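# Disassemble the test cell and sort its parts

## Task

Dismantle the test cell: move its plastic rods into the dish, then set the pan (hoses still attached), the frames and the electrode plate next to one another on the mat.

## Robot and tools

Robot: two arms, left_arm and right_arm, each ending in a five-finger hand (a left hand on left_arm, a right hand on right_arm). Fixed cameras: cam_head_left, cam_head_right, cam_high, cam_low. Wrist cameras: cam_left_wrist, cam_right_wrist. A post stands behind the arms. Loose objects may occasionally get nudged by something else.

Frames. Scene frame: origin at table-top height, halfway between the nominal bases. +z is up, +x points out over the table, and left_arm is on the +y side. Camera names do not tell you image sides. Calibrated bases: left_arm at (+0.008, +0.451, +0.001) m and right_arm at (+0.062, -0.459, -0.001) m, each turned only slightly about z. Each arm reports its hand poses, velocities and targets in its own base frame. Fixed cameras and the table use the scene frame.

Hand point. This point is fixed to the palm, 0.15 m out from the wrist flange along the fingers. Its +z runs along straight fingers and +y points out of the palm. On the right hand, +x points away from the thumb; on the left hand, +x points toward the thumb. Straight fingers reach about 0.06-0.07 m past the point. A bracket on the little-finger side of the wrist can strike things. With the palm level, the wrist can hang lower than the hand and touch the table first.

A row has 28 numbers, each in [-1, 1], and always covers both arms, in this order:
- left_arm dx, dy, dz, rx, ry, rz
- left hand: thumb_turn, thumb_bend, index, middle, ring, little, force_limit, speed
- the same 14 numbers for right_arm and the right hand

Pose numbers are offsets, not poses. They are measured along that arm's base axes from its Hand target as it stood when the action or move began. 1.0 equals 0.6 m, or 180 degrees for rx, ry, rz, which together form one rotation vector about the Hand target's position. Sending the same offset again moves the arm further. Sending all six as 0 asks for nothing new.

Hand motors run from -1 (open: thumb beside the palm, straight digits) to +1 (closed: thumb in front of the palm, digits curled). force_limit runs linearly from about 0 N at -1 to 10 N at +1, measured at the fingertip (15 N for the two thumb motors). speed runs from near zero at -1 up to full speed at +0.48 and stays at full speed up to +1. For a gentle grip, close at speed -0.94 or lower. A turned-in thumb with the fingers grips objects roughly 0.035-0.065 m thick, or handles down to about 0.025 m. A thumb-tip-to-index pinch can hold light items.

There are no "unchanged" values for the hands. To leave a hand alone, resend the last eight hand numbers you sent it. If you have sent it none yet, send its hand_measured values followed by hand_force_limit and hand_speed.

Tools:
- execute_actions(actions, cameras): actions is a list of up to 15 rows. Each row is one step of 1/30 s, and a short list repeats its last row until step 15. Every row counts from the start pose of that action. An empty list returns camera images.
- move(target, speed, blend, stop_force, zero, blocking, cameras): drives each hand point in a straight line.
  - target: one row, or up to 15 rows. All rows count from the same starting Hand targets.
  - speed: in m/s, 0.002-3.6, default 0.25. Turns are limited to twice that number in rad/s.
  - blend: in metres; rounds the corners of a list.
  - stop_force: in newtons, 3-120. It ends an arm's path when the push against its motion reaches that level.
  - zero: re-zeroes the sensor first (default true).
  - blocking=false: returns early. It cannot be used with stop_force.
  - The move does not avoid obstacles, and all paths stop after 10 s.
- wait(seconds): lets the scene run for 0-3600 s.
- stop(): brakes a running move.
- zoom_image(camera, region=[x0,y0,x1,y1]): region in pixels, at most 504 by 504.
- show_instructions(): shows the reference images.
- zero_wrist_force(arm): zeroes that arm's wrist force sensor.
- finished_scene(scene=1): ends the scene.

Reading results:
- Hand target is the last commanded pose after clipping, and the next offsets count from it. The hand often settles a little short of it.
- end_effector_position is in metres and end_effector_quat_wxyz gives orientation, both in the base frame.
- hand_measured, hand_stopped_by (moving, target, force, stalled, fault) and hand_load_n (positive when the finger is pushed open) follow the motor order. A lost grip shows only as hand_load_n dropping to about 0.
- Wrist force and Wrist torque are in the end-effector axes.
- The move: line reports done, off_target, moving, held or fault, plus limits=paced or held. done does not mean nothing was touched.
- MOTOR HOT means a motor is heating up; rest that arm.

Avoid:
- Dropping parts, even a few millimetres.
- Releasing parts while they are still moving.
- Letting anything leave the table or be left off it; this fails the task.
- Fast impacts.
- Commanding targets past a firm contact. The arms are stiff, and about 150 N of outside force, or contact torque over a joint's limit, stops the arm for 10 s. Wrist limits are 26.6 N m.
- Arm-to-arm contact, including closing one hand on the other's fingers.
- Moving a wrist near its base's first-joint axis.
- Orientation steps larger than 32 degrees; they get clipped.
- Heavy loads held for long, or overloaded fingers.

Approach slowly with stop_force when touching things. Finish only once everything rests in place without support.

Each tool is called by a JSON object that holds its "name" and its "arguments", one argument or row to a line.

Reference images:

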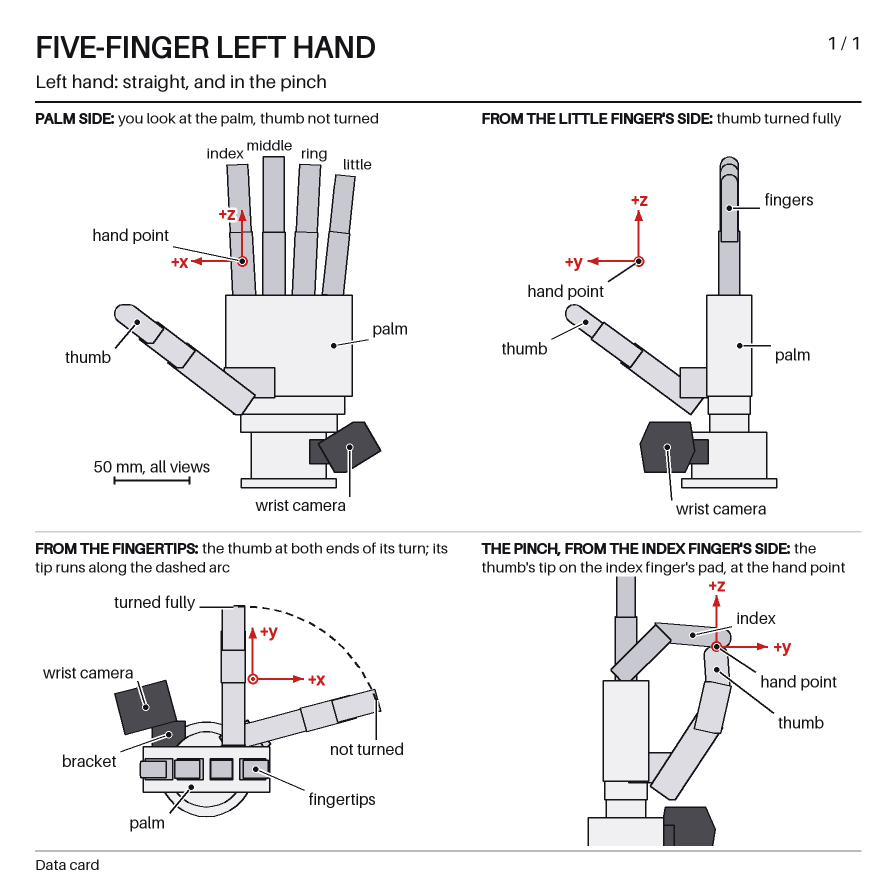

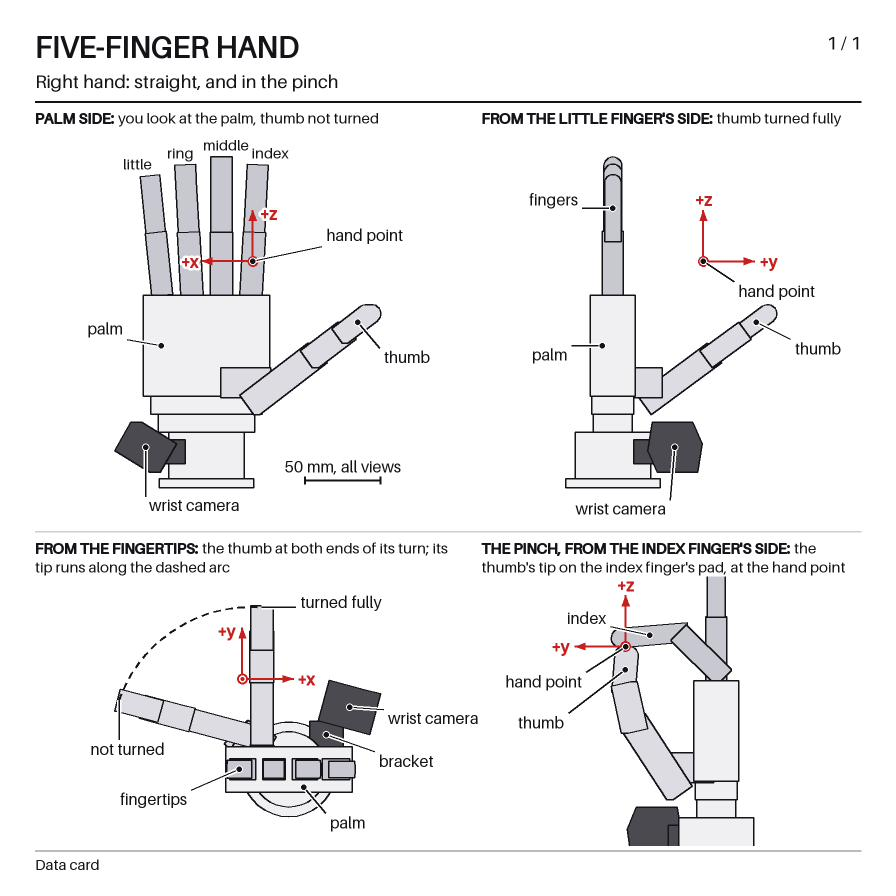

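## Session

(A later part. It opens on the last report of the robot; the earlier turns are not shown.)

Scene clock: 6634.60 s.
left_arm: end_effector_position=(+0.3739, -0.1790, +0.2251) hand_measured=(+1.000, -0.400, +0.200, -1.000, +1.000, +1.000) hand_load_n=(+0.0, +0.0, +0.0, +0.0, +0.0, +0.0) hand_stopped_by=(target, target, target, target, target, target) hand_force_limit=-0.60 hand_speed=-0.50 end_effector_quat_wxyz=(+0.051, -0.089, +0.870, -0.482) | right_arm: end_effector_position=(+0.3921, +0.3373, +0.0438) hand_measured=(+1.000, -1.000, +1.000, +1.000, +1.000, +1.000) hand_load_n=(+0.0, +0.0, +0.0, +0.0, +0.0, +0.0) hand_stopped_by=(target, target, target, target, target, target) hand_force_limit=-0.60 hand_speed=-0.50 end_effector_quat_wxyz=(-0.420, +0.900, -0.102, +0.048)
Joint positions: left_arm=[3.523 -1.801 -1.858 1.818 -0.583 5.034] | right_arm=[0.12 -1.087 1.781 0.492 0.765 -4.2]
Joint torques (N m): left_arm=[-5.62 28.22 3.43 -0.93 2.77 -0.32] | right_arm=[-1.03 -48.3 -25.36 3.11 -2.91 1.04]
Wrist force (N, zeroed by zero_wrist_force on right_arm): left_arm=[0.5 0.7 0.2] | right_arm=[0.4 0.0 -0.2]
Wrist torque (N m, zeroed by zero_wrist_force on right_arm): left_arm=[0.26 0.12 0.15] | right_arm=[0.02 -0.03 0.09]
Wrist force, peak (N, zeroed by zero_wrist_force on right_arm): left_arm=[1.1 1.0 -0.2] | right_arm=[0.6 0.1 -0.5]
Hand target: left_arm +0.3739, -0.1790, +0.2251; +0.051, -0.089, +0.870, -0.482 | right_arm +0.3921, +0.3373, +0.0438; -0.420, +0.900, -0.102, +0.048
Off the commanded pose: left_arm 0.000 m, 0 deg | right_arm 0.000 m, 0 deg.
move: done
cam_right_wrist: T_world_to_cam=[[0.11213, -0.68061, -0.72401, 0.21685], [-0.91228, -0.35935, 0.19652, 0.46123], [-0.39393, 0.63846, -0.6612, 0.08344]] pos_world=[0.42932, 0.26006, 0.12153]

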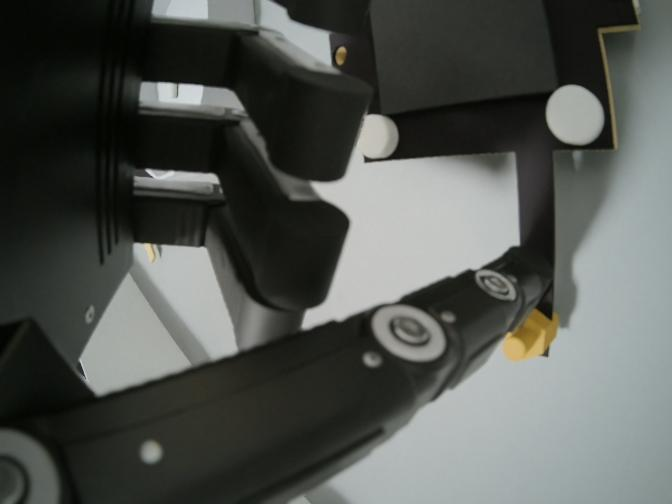

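{"name": "move", "arguments": {
  "target": [
    [0,0,0,0,0,0,1,-0.4,0.2,-1,1,1,-0.6,-0.5, 0,0,-0.005,0,0,0,1,-1,1,1,1,1,-0.6,-0.5]
  ],
  "speed": 0.01,
  "cameras": ["cam_right_wrist","cam_head_left","cam_head_right"]
}}

{"name": "zoom_image", "arguments": {
  "camera": "cam_right_wrist",
  "region": [360, 0, 672, 350]
}}

{"name": "zoom_image", "arguments": {
  "camera": "cam_head_left",
  "region": [430, 340, 510, 410]
}}

Scene clock: 6647.03 s.
left_arm: end_effector_position=(+0.3739, -0.1790, +0.2251) hand_measured=(+1.000, -0.400, +0.200, -1.000, +1.000, +1.000) hand_load_n=(+0.0, +0.0, +0.0, +0.0, +0.0, +0.0) hand_stopped_by=(target, target, target, target, target, target) hand_force_limit=-0.60 hand_speed=-0.50 end_effector_quat_wxyz=(+0.051, -0.089, +0.870, -0.482) | right_arm: end_effector_position=(+0.3921, +0.3373, +0.0408) hand_measured=(+1.000, -1.000, +1.000, +1.000, +1.000, +1.000) hand_load_n=(+0.0, +0.0, +0.0, +0.5, +0.0, +0.0) hand_stopped_by=(target, target, target, target, target, target) hand_force_limit=-0.60 hand_speed=-0.50 end_effector_quat_wxyz=(-0.420, +0.900, -0.102, +0.048)
Joint positions: left_arm=[3.523 -1.801 -1.858 1.818 -0.583 5.034] | right_arm=[0.12 -1.083 1.783 0.485 0.765 -4.2]
Joint torques (N m): left_arm=[-5.63 28.82 2.61 -0.95 2.88 -0.3] | right_arm=[6.16 -34.99 -5.53 2.29 -1.1 1.26]
Wrist force (N, zeroed by zero_wrist_force on right_arm): left_arm=[0.6 0.8 -0.1] | right_arm=[0.4 0.1 -0.6]
Wrist torque (N m, zeroed by zero_wrist_force on right_arm): left_arm=[0.28 0.08 0.15] | right_arm=[0.05 -0.02 0.10]
Wrist force, peak (N, zeroed by zero_wrist_force on right_arm): left_arm=[0.9 1.2 0.0] | right_arm=[0.4 0.1 -0.6]
Hand target: left_arm +0.3739, -0.1790, +0.2251; +0.051, -0.089, +0.870, -0.482 | right_arm +0.3921, +0.3373, +0.0408; -0.420, +0.900, -0.102, +0.048
Off the commanded pose: left_arm 0.000 m, 0 deg | right_arm 0.000 m, 0 deg.
move: done
cam_right_wrist: T_world_to_cam=[[0.1122, -0.68059, -0.72403, 0.21464], [-0.91227, -0.3594, 0.19647, 0.46183], [-0.39393, 0.63846, -0.6612, 0.08145]] pos_world=[0.42932, 0.26006, 0.11853]
Images, in order (width x height): cam_head_left 672x504, cam_head_right 672x504, cam_right_wrist 672x504.

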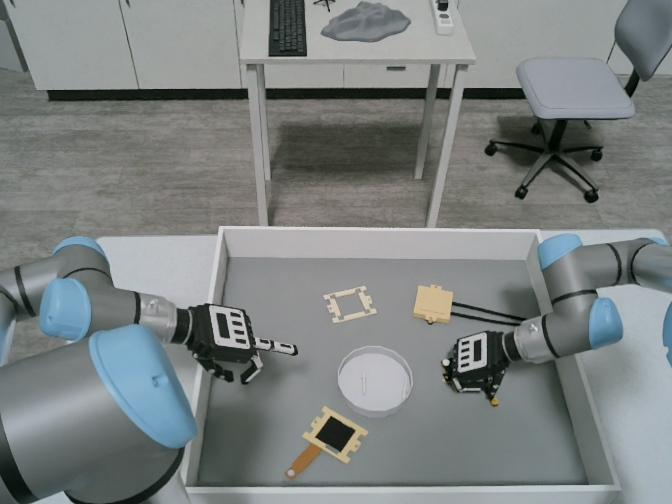

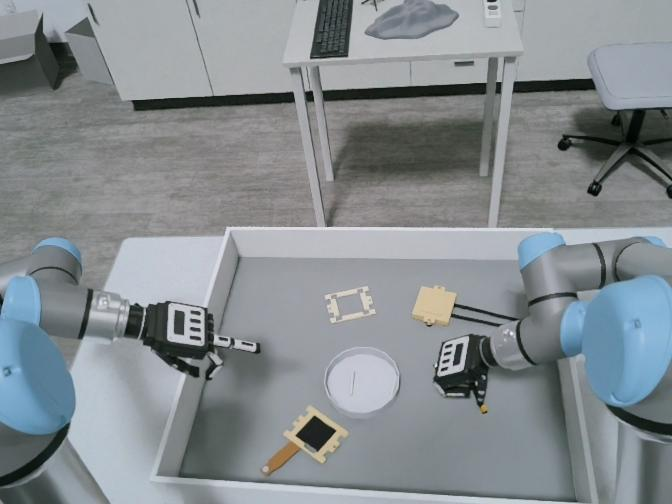

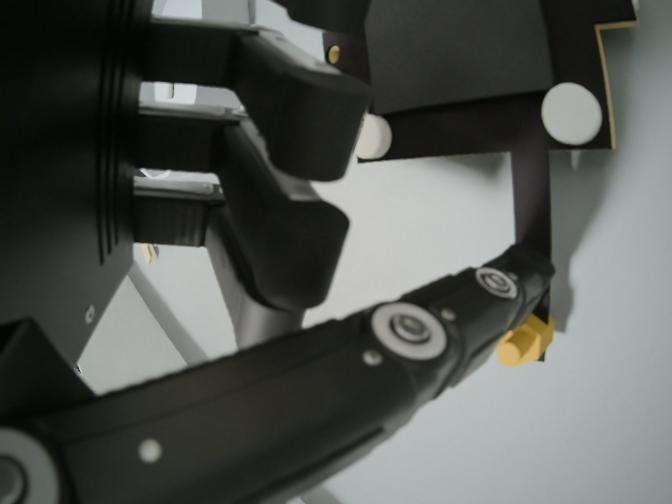

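Scaled by 1.440 from the camera's image (finer frame: 960x720).

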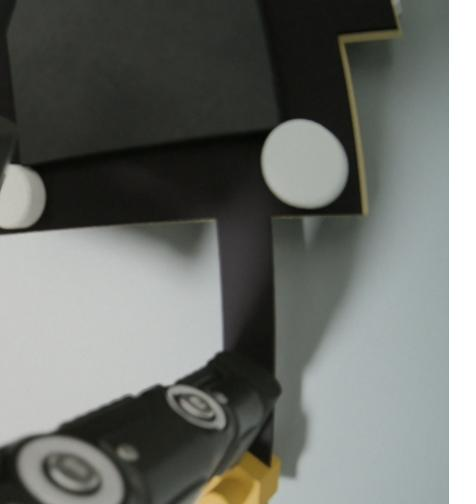

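Scaled by 6.300 from the camera's image (finer frame: 960x720).

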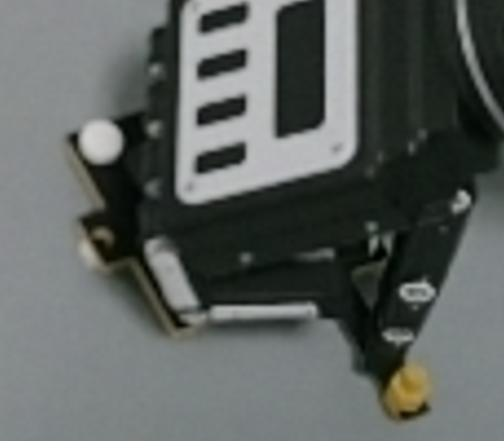

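{"name": "move", "arguments": {
  "target": [
    [0,0,0,0,0,0,1,-0.4,0.2,-1,1,1,-0.6,-0.5, 0.005,0,-0.005,0,0,0,1,-1,1,1,1,1,-0.6,-0.5]
  ],
  "speed": 0.01,
  "stop_force": 4,
  "cameras": ["cam_right_wrist","cam_head_left","cam_head_right"]
}}

{"name": "zoom_image", "arguments": {
  "camera": "cam_right_wrist",
  "region": [360, 0, 672, 350]
}}

{"name": "zoom_image", "arguments": {
  "camera": "cam_head_left",
  "region": [430, 340, 510, 410]
}}

Scene clock: 6665.77 s.
left_arm: end_effector_position=(+0.3739, -0.1790, +0.2251) hand_measured=(+1.000, -0.400, +0.200, -1.000, +1.000, +1.000) hand_load_n=(+0.0, +0.5, +0.0, +0.0, +0.0, +0.0) hand_stopped_by=(target, target, target, target, target, target) hand_force_limit=-0.60 hand_speed=-0.50 end_effector_quat_wxyz=(+0.051, -0.089, +0.870, -0.482) | right_arm: end_effector_position=(+0.3951, +0.3373, +0.0378) hand_measured=(+1.000, -1.000, +1.000, +1.000, +1.000, +1.000) hand_load_n=(+0.5, +0.0, +0.0, +0.0, +0.5, +0.0) hand_stopped_by=(target, target, target, target, target, target) hand_force_limit=-0.60 hand_speed=-0.50 end_effector_quat_wxyz=(-0.420, +0.900, -0.102, +0.048)
Joint positions: left_arm=[3.523 -1.801 -1.858 1.818 -0.583 5.034] | right_arm=[0.119 -1.073 1.777 0.483 0.765 -4.201]
Joint torques (N m): left_arm=[-6.13 28.92 3.4 -1.03 2.8 -0.25] | right_arm=[-4.27 -48.43 -2.87 2.82 -2.77 0.34]
Wrist force (N, zeroed by zero_wrist_force on right_arm): left_arm=[0.7 0.7 0.4] | right_arm=[-0.2 -0.9 -0.8]
Wrist torque (N m, zeroed by zero_wrist_force on right_arm): left_arm=[0.25 0.09 0.16] | right_arm=[-0.06 0.03 0.07]
Wrist force, peak (N, zeroed by zero_wrist_force on right_arm): left_arm=[0.9 1.2 0.2] | right_arm=[-0.2 -0.9 -1.1]
Hand target: left_arm +0.3739, -0.1790, +0.2251; +0.051, -0.089, +0.870, -0.482 | right_arm +0.3951, +0.3373, +0.0378; -0.420, +0.900, -0.102, +0.048
Off the commanded pose: left_arm 0.000 m, 0 deg | right_arm 0.000 m, 0 deg.
move: done
cam_right_wrist: T_world_to_cam=[[0.11213, -0.68061, -0.72401, 0.21216], [-0.91228, -0.35935, 0.19652, 0.46514], [-0.39393, 0.63846, -0.6612, 0.08065]] pos_world=[0.43232, 0.26006, 0.11553]
Images, in order (width x height): cam_head_left 672x504, cam_head_right 672x504, cam_right_wrist 672x504.

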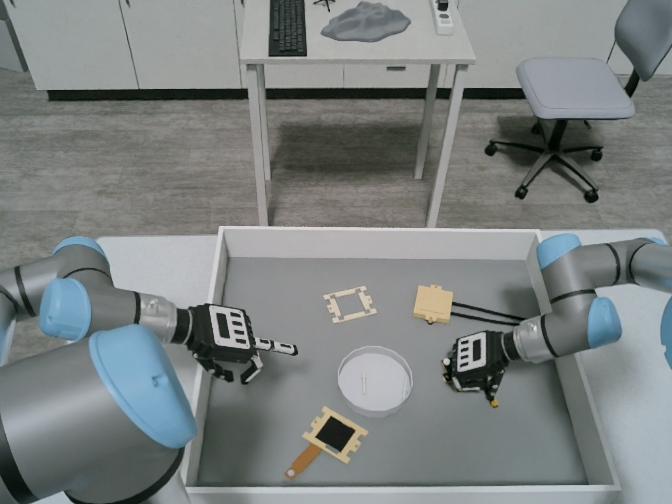

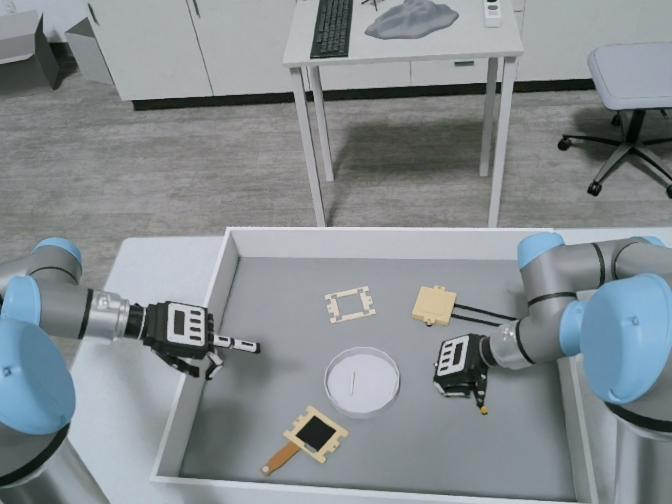

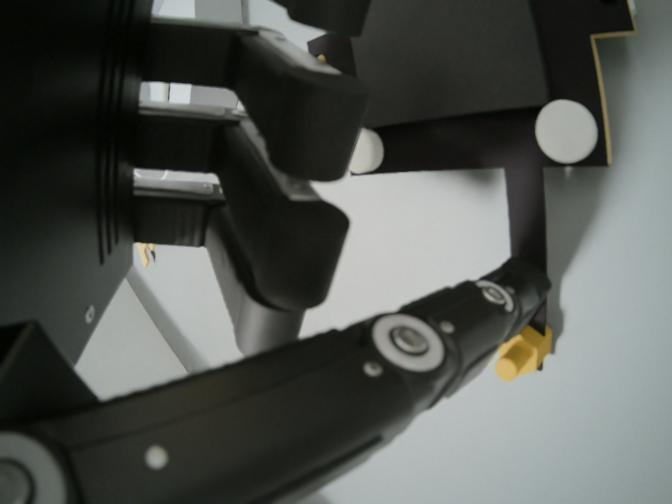

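Scaled by 1.440 from the camera's image (finer frame: 960x720).

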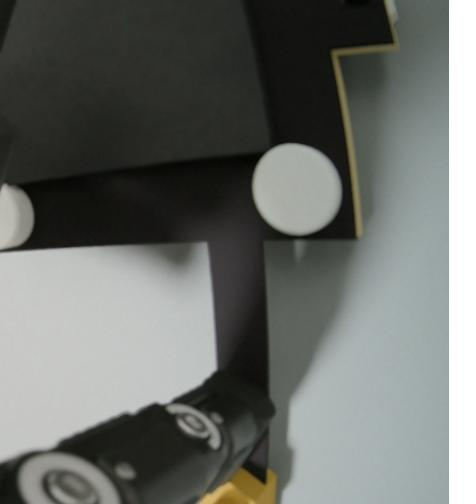

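Scaled by 6.300 from the camera's image (finer frame: 960x720).

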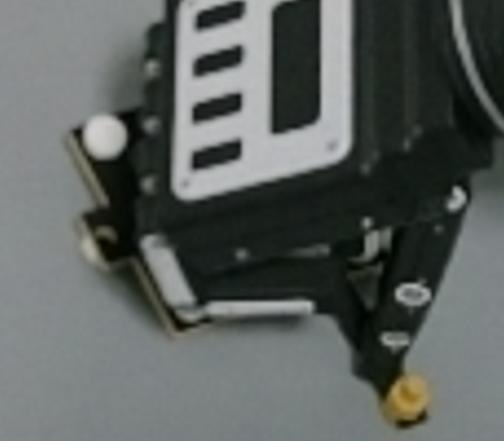

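{"name": "move", "arguments": {
  "target": [
    [0,0,0,0,0,0,1,-0.4,0.2,-1,1,1,-0.6,-0.5, 0,0,-0.0067,0,0,0,1,-1,1,1,1,1,-0.6,-0.5]
  ],
  "speed": 0.01,
  "stop_force": 5,
  "cameras": ["cam_right_wrist","cam_head_left","cam_head_right"]
}}

{"name": "zoom_image", "arguments": {
  "camera": "cam_right_wrist",
  "region": [360, 0, 672, 350]
}}

{"name": "zoom_image", "arguments": {
  "camera": "cam_head_left",
  "region": [430, 340, 510, 410]
}}

Scene clock: 6676.43 s.
left_arm: end_effector_position=(+0.3739, -0.1790, +0.2251) hand_measured=(+1.000, -0.400, +0.200, -1.000, +1.000, +1.000) hand_load_n=(+0.0, +0.0, +0.0, +0.0, +0.0, +0.0) hand_stopped_by=(target, target, target, target, target, target) hand_force_limit=-0.60 hand_speed=-0.50 end_effector_quat_wxyz=(+0.051, -0.089, +0.870, -0.482) | right_arm: end_effector_position=(+0.3951, +0.3373, +0.0363) hand_measured=(+1.000, -1.000, +1.000, +1.000, +1.000, +1.000) hand_load_n=(+0.5, +0.0, +0.0, +0.0, +0.0, +0.0) hand_stopped_by=(target, target, target, target, target, target) hand_force_limit=-0.60 hand_speed=-0.50 end_effector_quat_wxyz=(-0.420, +0.900, -0.102, +0.048)
Joint positions: left_arm=[3.523 -1.801 -1.858 1.818 -0.583 5.034] | right_arm=[0.119 -1.07 1.778 0.479 0.765 -4.201]
Joint torques (N m): left_arm=[-5.59 28.52 3.17 -1.04 2.99 -0.28] | right_arm=[3.9 -45.97 -24.48 2.22 -0.62 1.23]
Wrist force (N, zeroed by zero_wrist_force on right_arm): left_arm=[0.8 0.6 0.1] | right_arm=[-0.8 -4.9 -3.9]
Wrist torque (N m, zeroed by zero_wrist_force on right_arm): left_arm=[0.25 0.08 0.17] | right_arm=[-0.36 0.13 0.02]
Wrist force, peak (N, zeroed by zero_wrist_force on right_arm): left_arm=[1.2 0.8 0.1] | right_arm=[-0.9 -7.6 -6.0]
Hand target: left_arm +0.3739, -0.1790, +0.2251; +0.051, -0.089, +0.870, -0.482 | right_arm +0.3951, +0.3373, +0.0363; -0.420, +0.900, -0.102, +0.048 (not the last commanded pose)
Off the commanded pose: left_arm 0.000 m, 0 deg | right_arm 0.002 m, 0 deg.
move: contact (right_arm)
cam_right_wrist: T_world_to_cam=[[0.11222, -0.68064, -0.72397, 0.21104], [-0.91231, -0.35932, 0.1964, 0.46546], [-0.39382, 0.63844, -0.66128, 0.07963]] pos_world=[0.43232, 0.26006, 0.11403]
Images, in order (width x height): cam_head_left 672x504, cam_head_right 672x504, cam_right_wrist 672x504.

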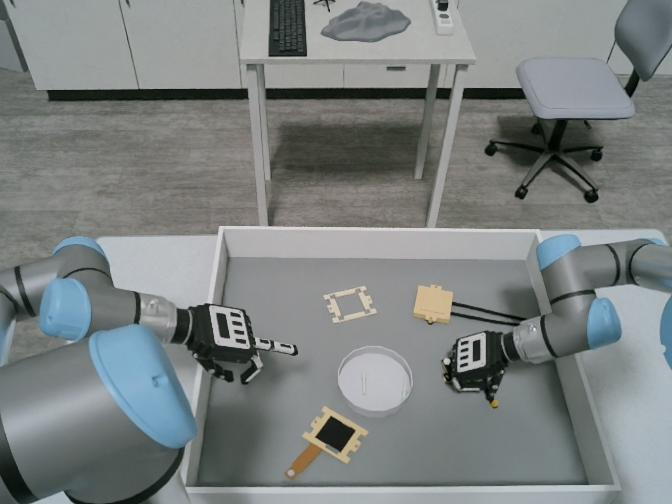

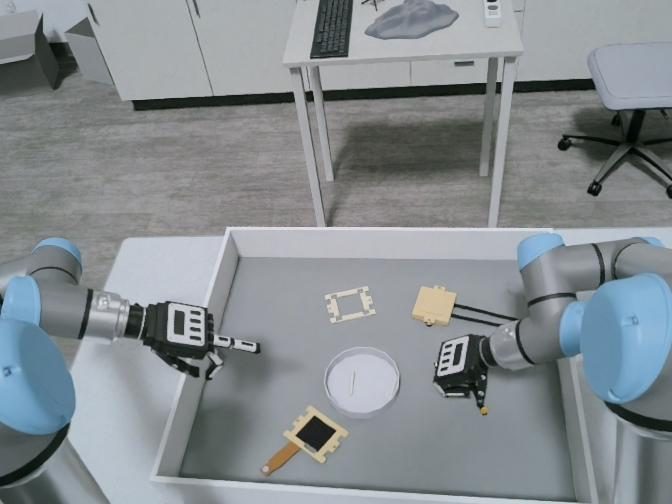

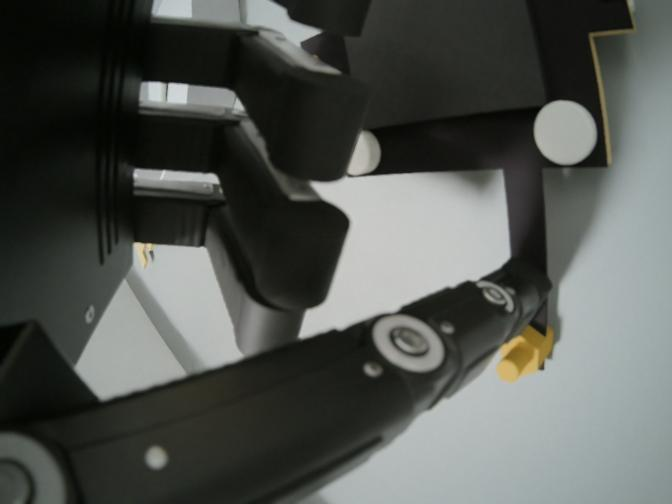

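Scaled by 1.440 from the camera's image (finer frame: 960x720).

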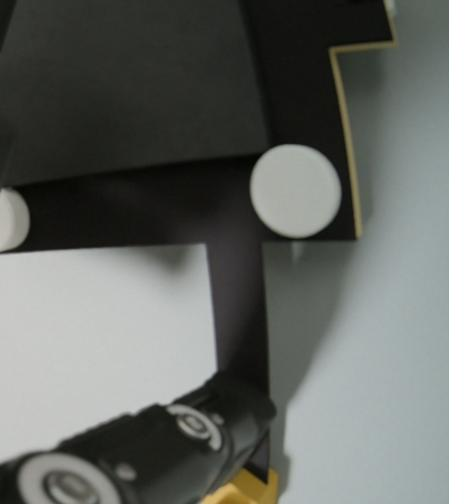

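Scaled by 6.300 from the camera's image (finer frame: 960x720).

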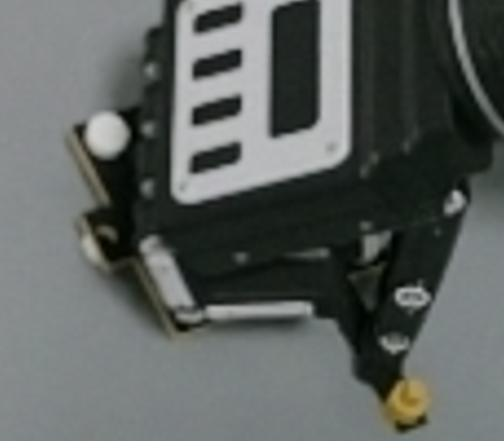

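{"name": "move", "arguments": {
  "target": [
    [0,0,0,0,0,0,1,-0.4,0.2,-1,1,1,-0.6,-0.5, 0,0,0.013,0,0,0,1,-1,1,1,1,1,-0.6,-0.5],
    [0,0,0,0,0,0,1,-0.4,0.2,-1,1,1,-0.6,-0.5, 0,0,0.14,0,0,0,1,-1,1,1,1,1,-0.6,-0.5]
  ],
  "speed": [0.01,0.1],
  "blend": [0.002,0]
}}

{"name": "move", "arguments": {
  "target": [
    [0,0,0,0,0,0,1,-0.4,0.2,-1,1,1,-0.6,-0.5, 0.06,-0.0032,0,0,0,-0.352,1,-1,-0.5,-0.5,1,1,-0.6,-0.9]
  ],
  "speed": 0.1,
  "cameras": ["cam_right_wrist","cam_head_left","cam_head_right"]
}}

Scene clock: 6717.63 s.
left_arm: end_effector_position=(+0.3739, -0.1790, +0.2251) hand_measured=(+1.000, -0.400, +0.200, -1.000, +1.000, +1.000) hand_load_n=(+0.0, +0.0, +0.0, +0.0, +0.0, +0.0) hand_stopped_by=(target, target, target, target, target, target) hand_force_limit=-0.60 hand_speed=-0.50 end_effector_quat_wxyz=(+0.051, -0.089, +0.870, -0.482) | right_arm: end_effector_position=(+0.3952, +0.3373, +0.1203) hand_measured=(+1.000, -1.000, +1.000, +1.000, +1.000, +1.000) hand_load_n=(+0.0, +0.0, +0.0, +0.0, +0.0, +0.0) hand_stopped_by=(target, target, target, target, target, target) hand_force_limit=-0.60 hand_speed=-0.50 end_effector_quat_wxyz=(-0.420, +0.900, -0.102, +0.048)
Joint positions: left_arm=[3.523 -1.801 -1.858 1.818 -0.583 5.034] | right_arm=[0.119 -1.185 1.696 0.675 0.765 -4.201]
Joint torques (N m): left_arm=[-5.77 27.87 3.51 -1.02 2.82 -0.28] | right_arm=[-5.07 -27.38 -5.42 2.18 -0.01 -0.94]
Wrist force (N, zeroed by zero_wrist_force on right_arm): left_arm=[0.8 0.7 0.0] | right_arm=[0.3 -0.1 -0.3]
Wrist torque (N m, zeroed by zero_wrist_force on right_arm): left_arm=[0.28 0.07 0.17] | right_arm=[0.00 -0.09 0.09]
Wrist force, peak (N, zeroed by zero_wrist_force on right_arm): left_arm=[1.3 0.8 0.2] | right_arm=[-1.0 -4.9 -4.2]
Hand target: left_arm +0.3739, -0.1790, +0.2251; +0.051, -0.089, +0.870, -0.482 | right_arm +0.3951, +0.3373, +0.1203; -0.420, +0.900, -0.102, +0.048
Off the commanded pose: left_arm 0.000 m, 0 deg | right_arm 0.000 m, 0 deg.
move: done

Scene clock: 6723.60 s.
left_arm: end_effector_position=(+0.3739, -0.1790, +0.2251) hand_measured=(+1.000, -0.400, +0.200, -1.000, +1.000, +1.000) hand_load_n=(+0.0, +0.0, +0.0, +0.0, +0.0, +0.0) hand_stopped_by=(target, target, target, target, target, target) hand_force_limit=-0.60 hand_speed=-0.50 end_effector_quat_wxyz=(+0.051, -0.089, +0.870, -0.482) | right_arm: end_effector_position=(+0.4311, +0.3354, +0.1203) hand_measured=(+1.000, -1.000, -0.500, -0.500, +1.000, +1.000) hand_load_n=(+0.0, +0.0, +0.0, +0.0, +0.0, +0.0) hand_stopped_by=(target, target, target, target, target, target) hand_force_limit=-0.60 hand_speed=-0.90 end_effector_quat_wxyz=(-0.333, +0.712, -0.560, +0.261)
Joint positions: left_arm=[3.523 -1.801 -1.858 1.818 -0.583 5.034] | right_arm=[0.405 -1.367 1.831 0.24 1.698 -3.034]
Joint torques (N m): left_arm=[-6 28.42 2.81 -1.01 2.76 -0.11] | right_arm=[-7.1 -40.01 -6.9 -1.23 -1.37 -0.09]
Wrist force (N, zeroed by zero_wrist_force on right_arm): left_arm=[0.8 0.7 -0.1] | right_arm=[0.6 0.0 0.1]
Wrist torque (N m, zeroed by zero_wrist_force on right_arm): left_arm=[0.28 0.06 0.17] | right_arm=[-0.04 -0.13 0.12]
Wrist force, peak (N, zeroed by zero_wrist_force on right_arm): left_arm=[1.1 1.0 0.3] | right_arm=[0.9 -0.2 -0.4]
Hand target: left_arm +0.3739, -0.1790, +0.2251; +0.051, -0.089, +0.870, -0.482 | right_arm +0.4311, +0.3354, +0.1203; -0.333, +0.712, -0.560, +0.261
Off the commanded pose: left_arm 0.000 m, 0 deg | right_arm 0.000 m, 0 deg.
move: done
cam_right_wrist: T_world_to_cam=[[-0.558, -0.40564, -0.72394, 0.46322], [-0.7304, 0.65416, 0.19644, 0.06271], [0.39389, 0.63838, -0.6613, -0.18903]] pos_world=[0.37873, 0.26755, 0.19803]
Images, in order (width x height): cam_head_left 672x504, cam_head_right 672x504, cam_right_wrist 672x504.

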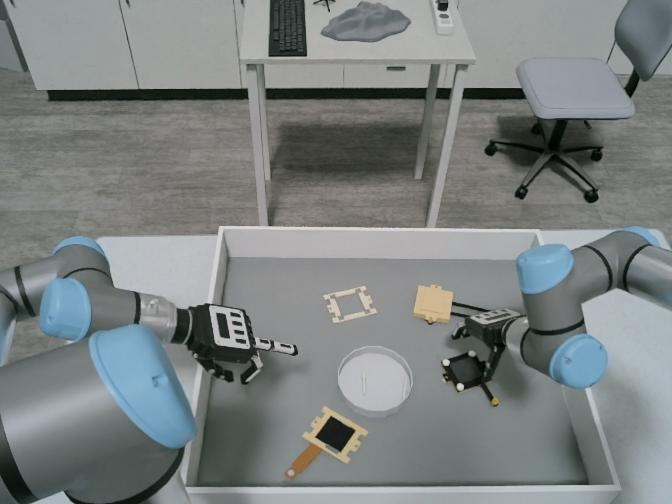

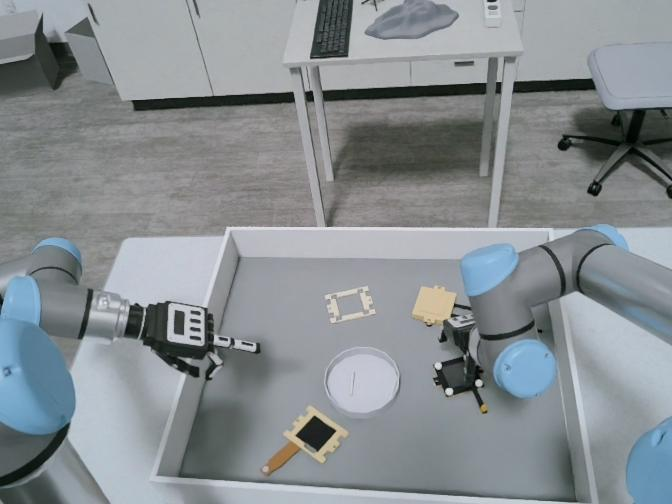

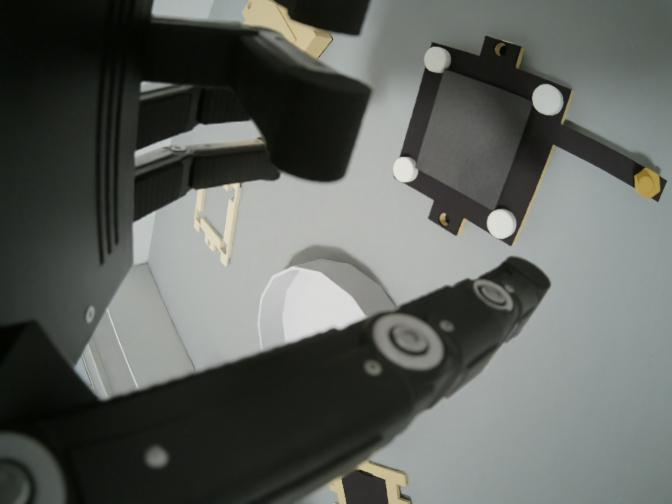

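{"name": "move", "arguments": {
  "target": [
    [0,0,0,0,0,0,1,-0.4,0.2,-1,1,1,-0.6,-0.5, 0.0263,0.0028,0,0,0,0.0197,1,-1,-0.5,-0.5,1,1,-0.6,-0.9],
    [0,0,0,0,0,0,1,-0.4,0.2,-1,1,1,-0.6,-0.5, 0.0263,0.0028,-0.105,0,0,0.0197,1,-1,-0.5,-0.5,1,1,-0.6,-0.9]
  ],
  "speed": 0.06,
  "cameras": ["cam_right_wrist","cam_head_left","cam_head_right"]
}}

Scene clock: 6765.07 s.
left_arm: end_effector_position=(+0.3739, -0.1790, +0.2251) hand_measured=(+1.000, -0.400, +0.200, -1.000, +1.000, +1.000) hand_load_n=(+0.0, +0.0, +0.0, +0.0, +0.0, +0.0) hand_stopped_by=(target, target, target, target, target, target) hand_force_limit=-0.60 hand_speed=-0.50 end_effector_quat_wxyz=(+0.051, -0.089, +0.870, -0.482) | right_arm: end_effector_position=(+0.4468, +0.3370, +0.0571) hand_measured=(+1.000, -1.000, -0.500, -0.500, +1.000, +1.000) hand_load_n=(+0.0, +0.0, +0.0, +0.0, +0.0, +0.0) hand_stopped_by=(target, target, target, target, target, target) hand_force_limit=-0.60 hand_speed=-0.90 end_effector_quat_wxyz=(-0.341, +0.729, -0.538, +0.251)
Joint positions: left_arm=[3.523 -1.801 -1.858 1.818 -0.583 5.034] | right_arm=[0.368 -1.265 1.884 0.08 1.622 -3.098]
Joint torques (N m): left_arm=[-6.56 28.65 3.07 -0.94 2.87 -0.01] | right_arm=[7.35 -44.01 -28.21 1.67 0.43 -0.99]
Wrist force (N, zeroed by zero_wrist_force on right_arm): left_arm=[0.8 0.7 0.0] | right_arm=[0.2 0.2 0.3]
Wrist torque (N m, zeroed by zero_wrist_force on right_arm): left_arm=[0.27 0.08 0.17] | right_arm=[-0.02 -0.10 0.03]
Wrist force, peak (N, zeroed by zero_wrist_force on right_arm): left_arm=[1.0 1.0 0.1] | right_arm=[0.6 0.9 0.5]
Hand target: left_arm +0.3739, -0.1790, +0.2251; +0.051, -0.089, +0.870, -0.482 | right_arm +0.4469, +0.3370, +0.0573; -0.341, +0.729, -0.538, +0.251
Off the commanded pose: left_arm 0.000 m, 0 deg | right_arm 0.000 m, 0 deg.
move: done
cam_right_wrist: T_world_to_cam=[[-0.53216, -0.43939, -0.7237, 0.4267], [-0.76928, 0.60793, 0.19657, 0.11856], [0.35359, 0.66133, -0.66153, -0.22761]] pos_world=[0.39875, 0.26594, 0.13493]
Images, in order (width x height): cam_head_left 672x504, cam_head_right 672x504, cam_right_wrist 672x504.

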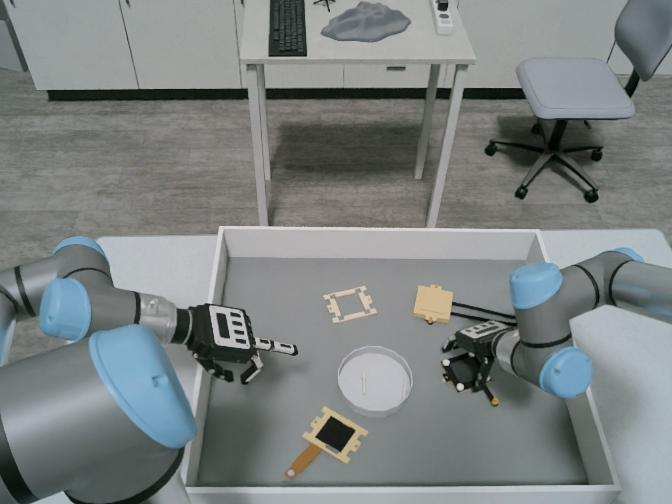

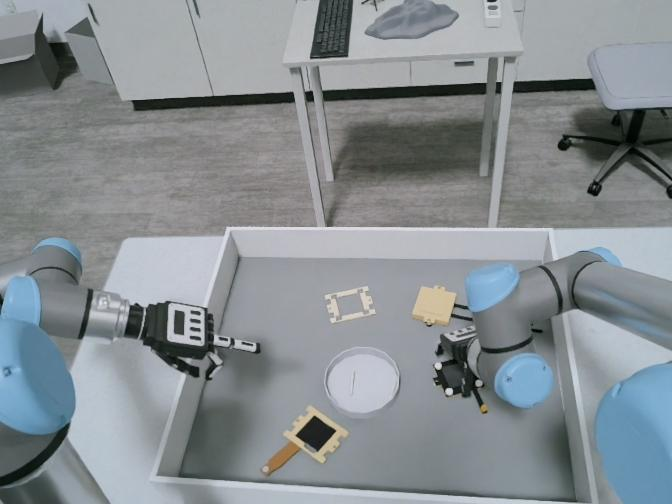

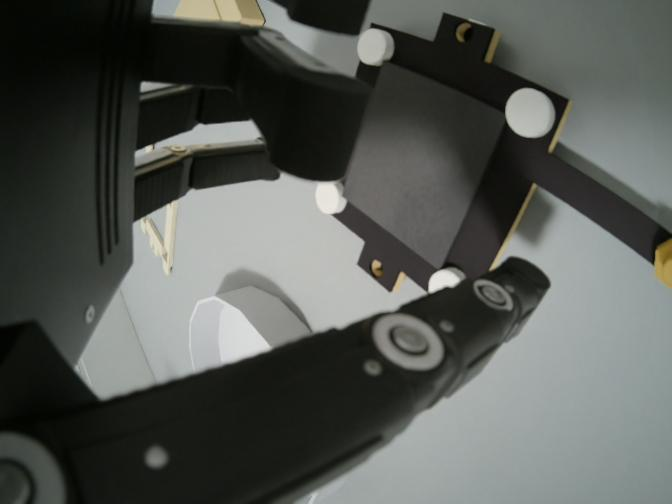

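{"name": "zero_wrist_force", "arguments": {
  "arm": "right_arm"
}}

{"name": "move", "arguments": {
  "target": [
    [0,0,0,0,0,0,1,-0.4,0.2,-1,1,1,-0.6,-0.5, 0,0,-0.0435,0,0,0,1,-1,-0.5,-0.5,1,1,-0.6,-0.9]
  ],
  "speed": 0.012,
  "stop_force": 3,
  "cameras": ["cam_right_wrist"]
}}

Wrist force sensor zeroed.

Scene clock: 6776.67 s.
left_arm: end_effector_position=(+0.3739, -0.1790, +0.2251) hand_measured=(+1.000, -0.400, +0.200, -1.000, +1.000, +1.000) hand_load_n=(+0.0, +0.0, +0.0, +0.0, +0.0, +0.0) hand_stopped_by=(target, target, target, target, target, target) hand_force_limit=-0.60 hand_speed=-0.50 end_effector_quat_wxyz=(+0.051, -0.089, +0.870, -0.482) | right_arm: end_effector_position=(+0.4469, +0.3370, +0.0364) hand_measured=(+1.000, -1.000, -0.500, -0.500, +1.000, +1.000) hand_load_n=(+0.0, +0.0, +0.0, +0.0, +0.0, +0.0) hand_stopped_by=(target, target, target, target, target, target) hand_force_limit=-0.60 hand_speed=-0.90 end_effector_quat_wxyz=(-0.341, +0.729, -0.538, +0.251)
Joint positions: left_arm=[3.523 -1.801 -1.858 1.818 -0.583 5.034] | right_arm=[0.368 -1.234 1.906 0.026 1.622 -3.098]
Joint torques (N m): left_arm=[-5.67 28.37 3.38 -1.07 2.83 0.1] | right_arm=[3.85 -42.08 -26.29 -0.87 -1.29 1.57]
Wrist force (N, zeroed by zero_wrist_force on right_arm): left_arm=[0.7 0.7 0.4] | right_arm=[0.3 -2.2 -2.5]
Wrist torque (N m, zeroed by zero_wrist_force on right_arm): left_arm=[0.24 0.09 0.16] | right_arm=[0.05 0.02 -0.03]
Wrist force, peak (N, zeroed by zero_wrist_force on right_arm): left_arm=[1.0 1.0 -0.1] | right_arm=[0.1 -5.7 -6.0]
Hand target: left_arm +0.3739, -0.1790, +0.2251; +0.051, -0.089, +0.870, -0.482 | right_arm +0.4469, +0.3370, +0.0364; -0.341, +0.729, -0.538, +0.251 (not the last commanded pose)
Off the commanded pose: left_arm 0.000 m, 0 deg | right_arm 0.005 m, 0 deg.
move: contact (right_arm)
cam_right_wrist: T_world_to_cam=[[-0.53194, -0.43924, -0.72396, 0.41164], [-0.7693, 0.60796, 0.19639, 0.12268], [0.35387, 0.66141, -0.6613, -0.24163]] pos_world=[0.39885, 0.26604, 0.11413]

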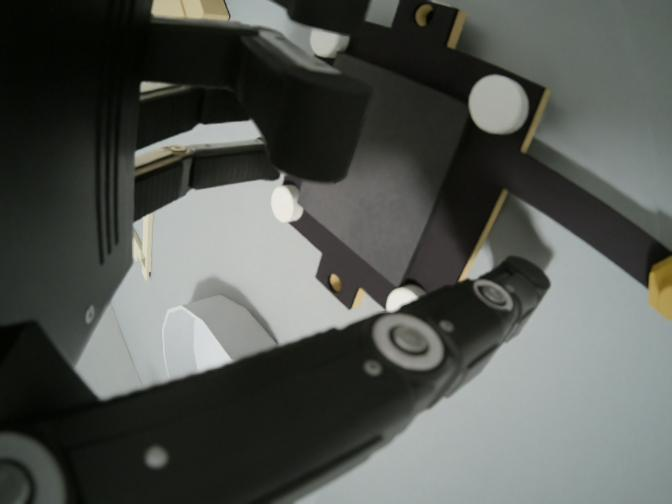

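{"name": "zoom_image", "arguments": {
  "camera": "cam_right_wrist",
  "region": [260, 120, 672, 400]
}}

{"name": "execute_actions", "arguments": {
  "actions": [],
  "cameras": ["cam_head_left","cam_head_right","cam_high"]
}}

{"name": "zoom_image", "arguments": {
  "camera": "cam_head_left",
  "region": [430, 310, 520, 410]
}}

{"name": "zoom_image", "arguments": {
  "camera": "cam_high",
  "region": [270, 170, 390, 260]
}}

Scaled by 1.223 from the camera's image (finer frame: 960x720).

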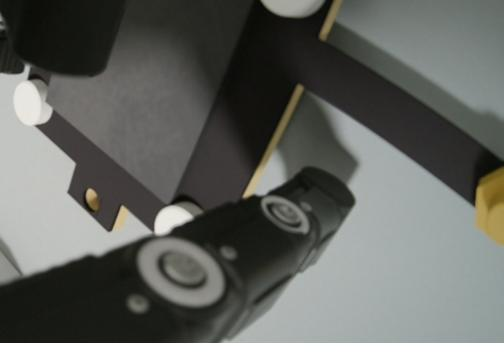

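Scene clock: 6809.70 s.
left_arm: end_effector_position=(+0.3739, -0.1790, +0.2251) hand_measured=(+1.000, -0.400, +0.200, -1.000, +1.000, +1.000) hand_load_n=(+0.0, +0.0, +0.0, +0.0, +0.0, +0.0) hand_stopped_by=(target, target, target, target, target, target) hand_force_limit=-0.60 hand_speed=-0.50 end_effector_quat_wxyz=(+0.051, -0.089, +0.870, -0.482) | right_arm: end_effector_position=(+0.4469, +0.3370, +0.0364) hand_measured=(+1.000, -1.000, -0.500, -0.500, +1.000, +1.000) hand_load_n=(+0.0, +0.0, +0.0, +0.0, +0.0, +0.0) hand_stopped_by=(target, target, target, target, target, target) hand_force_limit=-0.60 hand_speed=-0.90 end_effector_quat_wxyz=(-0.341, +0.729, -0.538, +0.251)
Joint positions: left_arm=[3.523 -1.801 -1.858 1.818 -0.583 5.034] | right_arm=[0.368 -1.234 1.906 0.026 1.622 -3.098]
Joint velocities: within noise
Joint torques (N m): left_arm=[-5.06 28.4 2.95 -1.01 2.86 0.09] | right_arm=[4.11 -42.02 -26.68 -0.91 -1.49 1.53]
Wrist force (N, zeroed by zero_wrist_force on right_arm): left_arm=[0.6 0.7 0.3] | right_arm=[0.0 -2.1 -2.7]
Wrist torque (N m, zeroed by zero_wrist_force on right_arm): left_arm=[0.24 0.10 0.16] | right_arm=[0.08 0.08 -0.05]
Wrist force, peak (N, zeroed by zero_wrist_force on right_arm): left_arm=[0.9 0.9 0.2] | right_arm=[0.1 -2.3 -2.9]
Hand target: left_arm +0.3739, -0.1790, +0.2251; +0.051, -0.089, +0.870, -0.482 | right_arm +0.4469, +0.3370, +0.0364; -0.341, +0.729, -0.538, +0.251 (not the last commanded pose)
Off the commanded pose: left_arm 0.000 m, 0 deg | right_arm 0.005 m, 0 deg.
Images, in order (width x height): cam_head_left 672x504, cam_head_right 672x504, cam_high 672x504.

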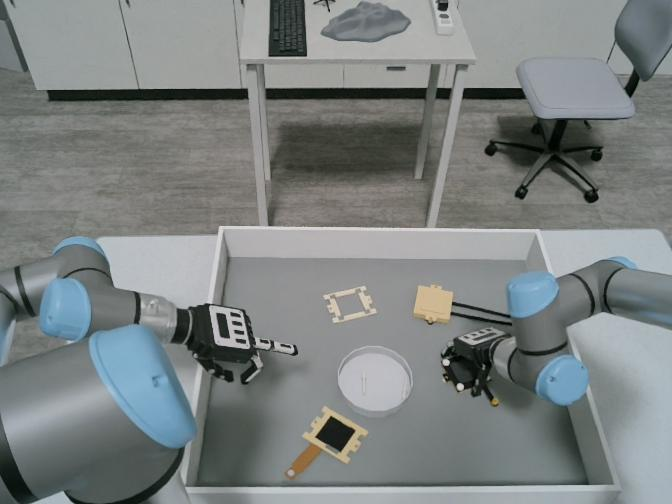

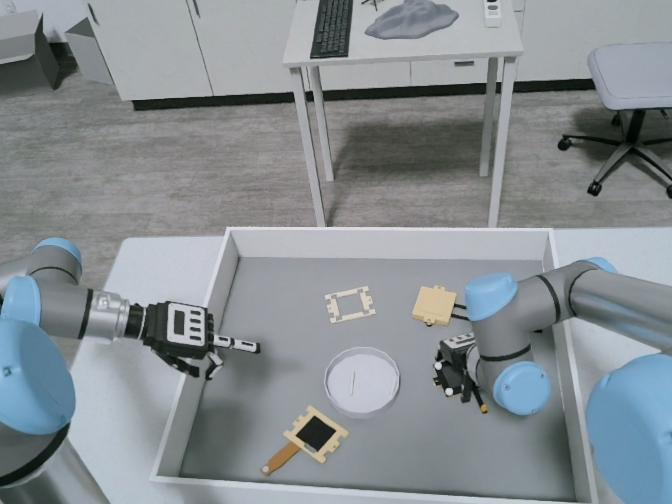

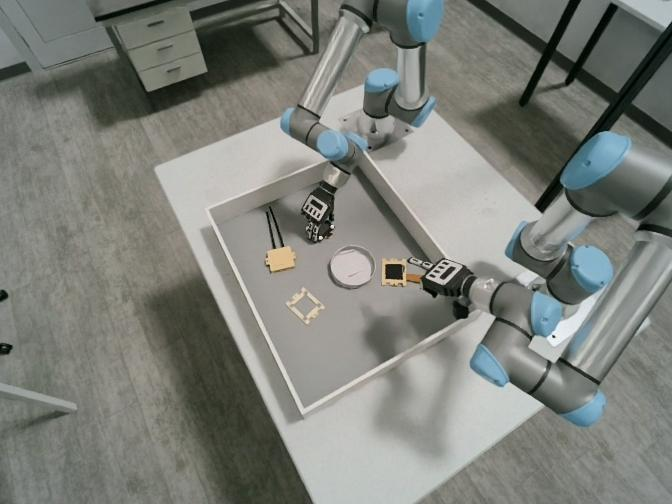

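Scaled by 5.040 from the camera's image (finer frame: 960x720).

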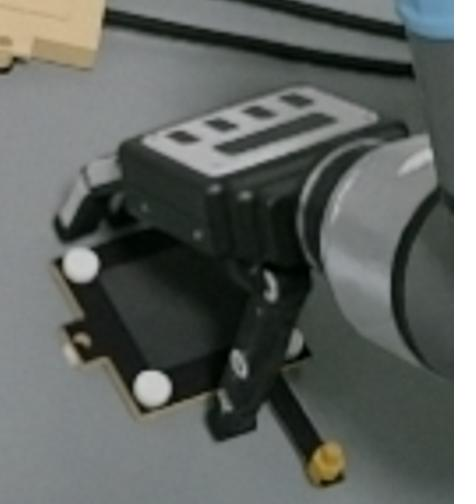

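Scaled by 4.200 from the camera's image (finer frame: 960x720).

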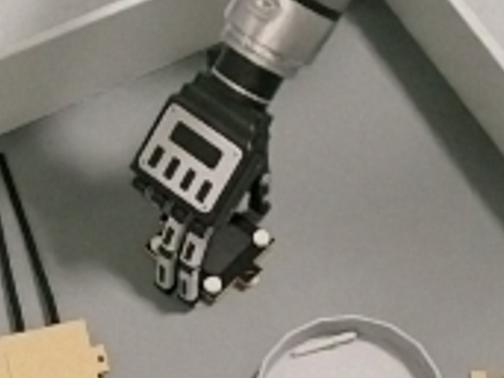

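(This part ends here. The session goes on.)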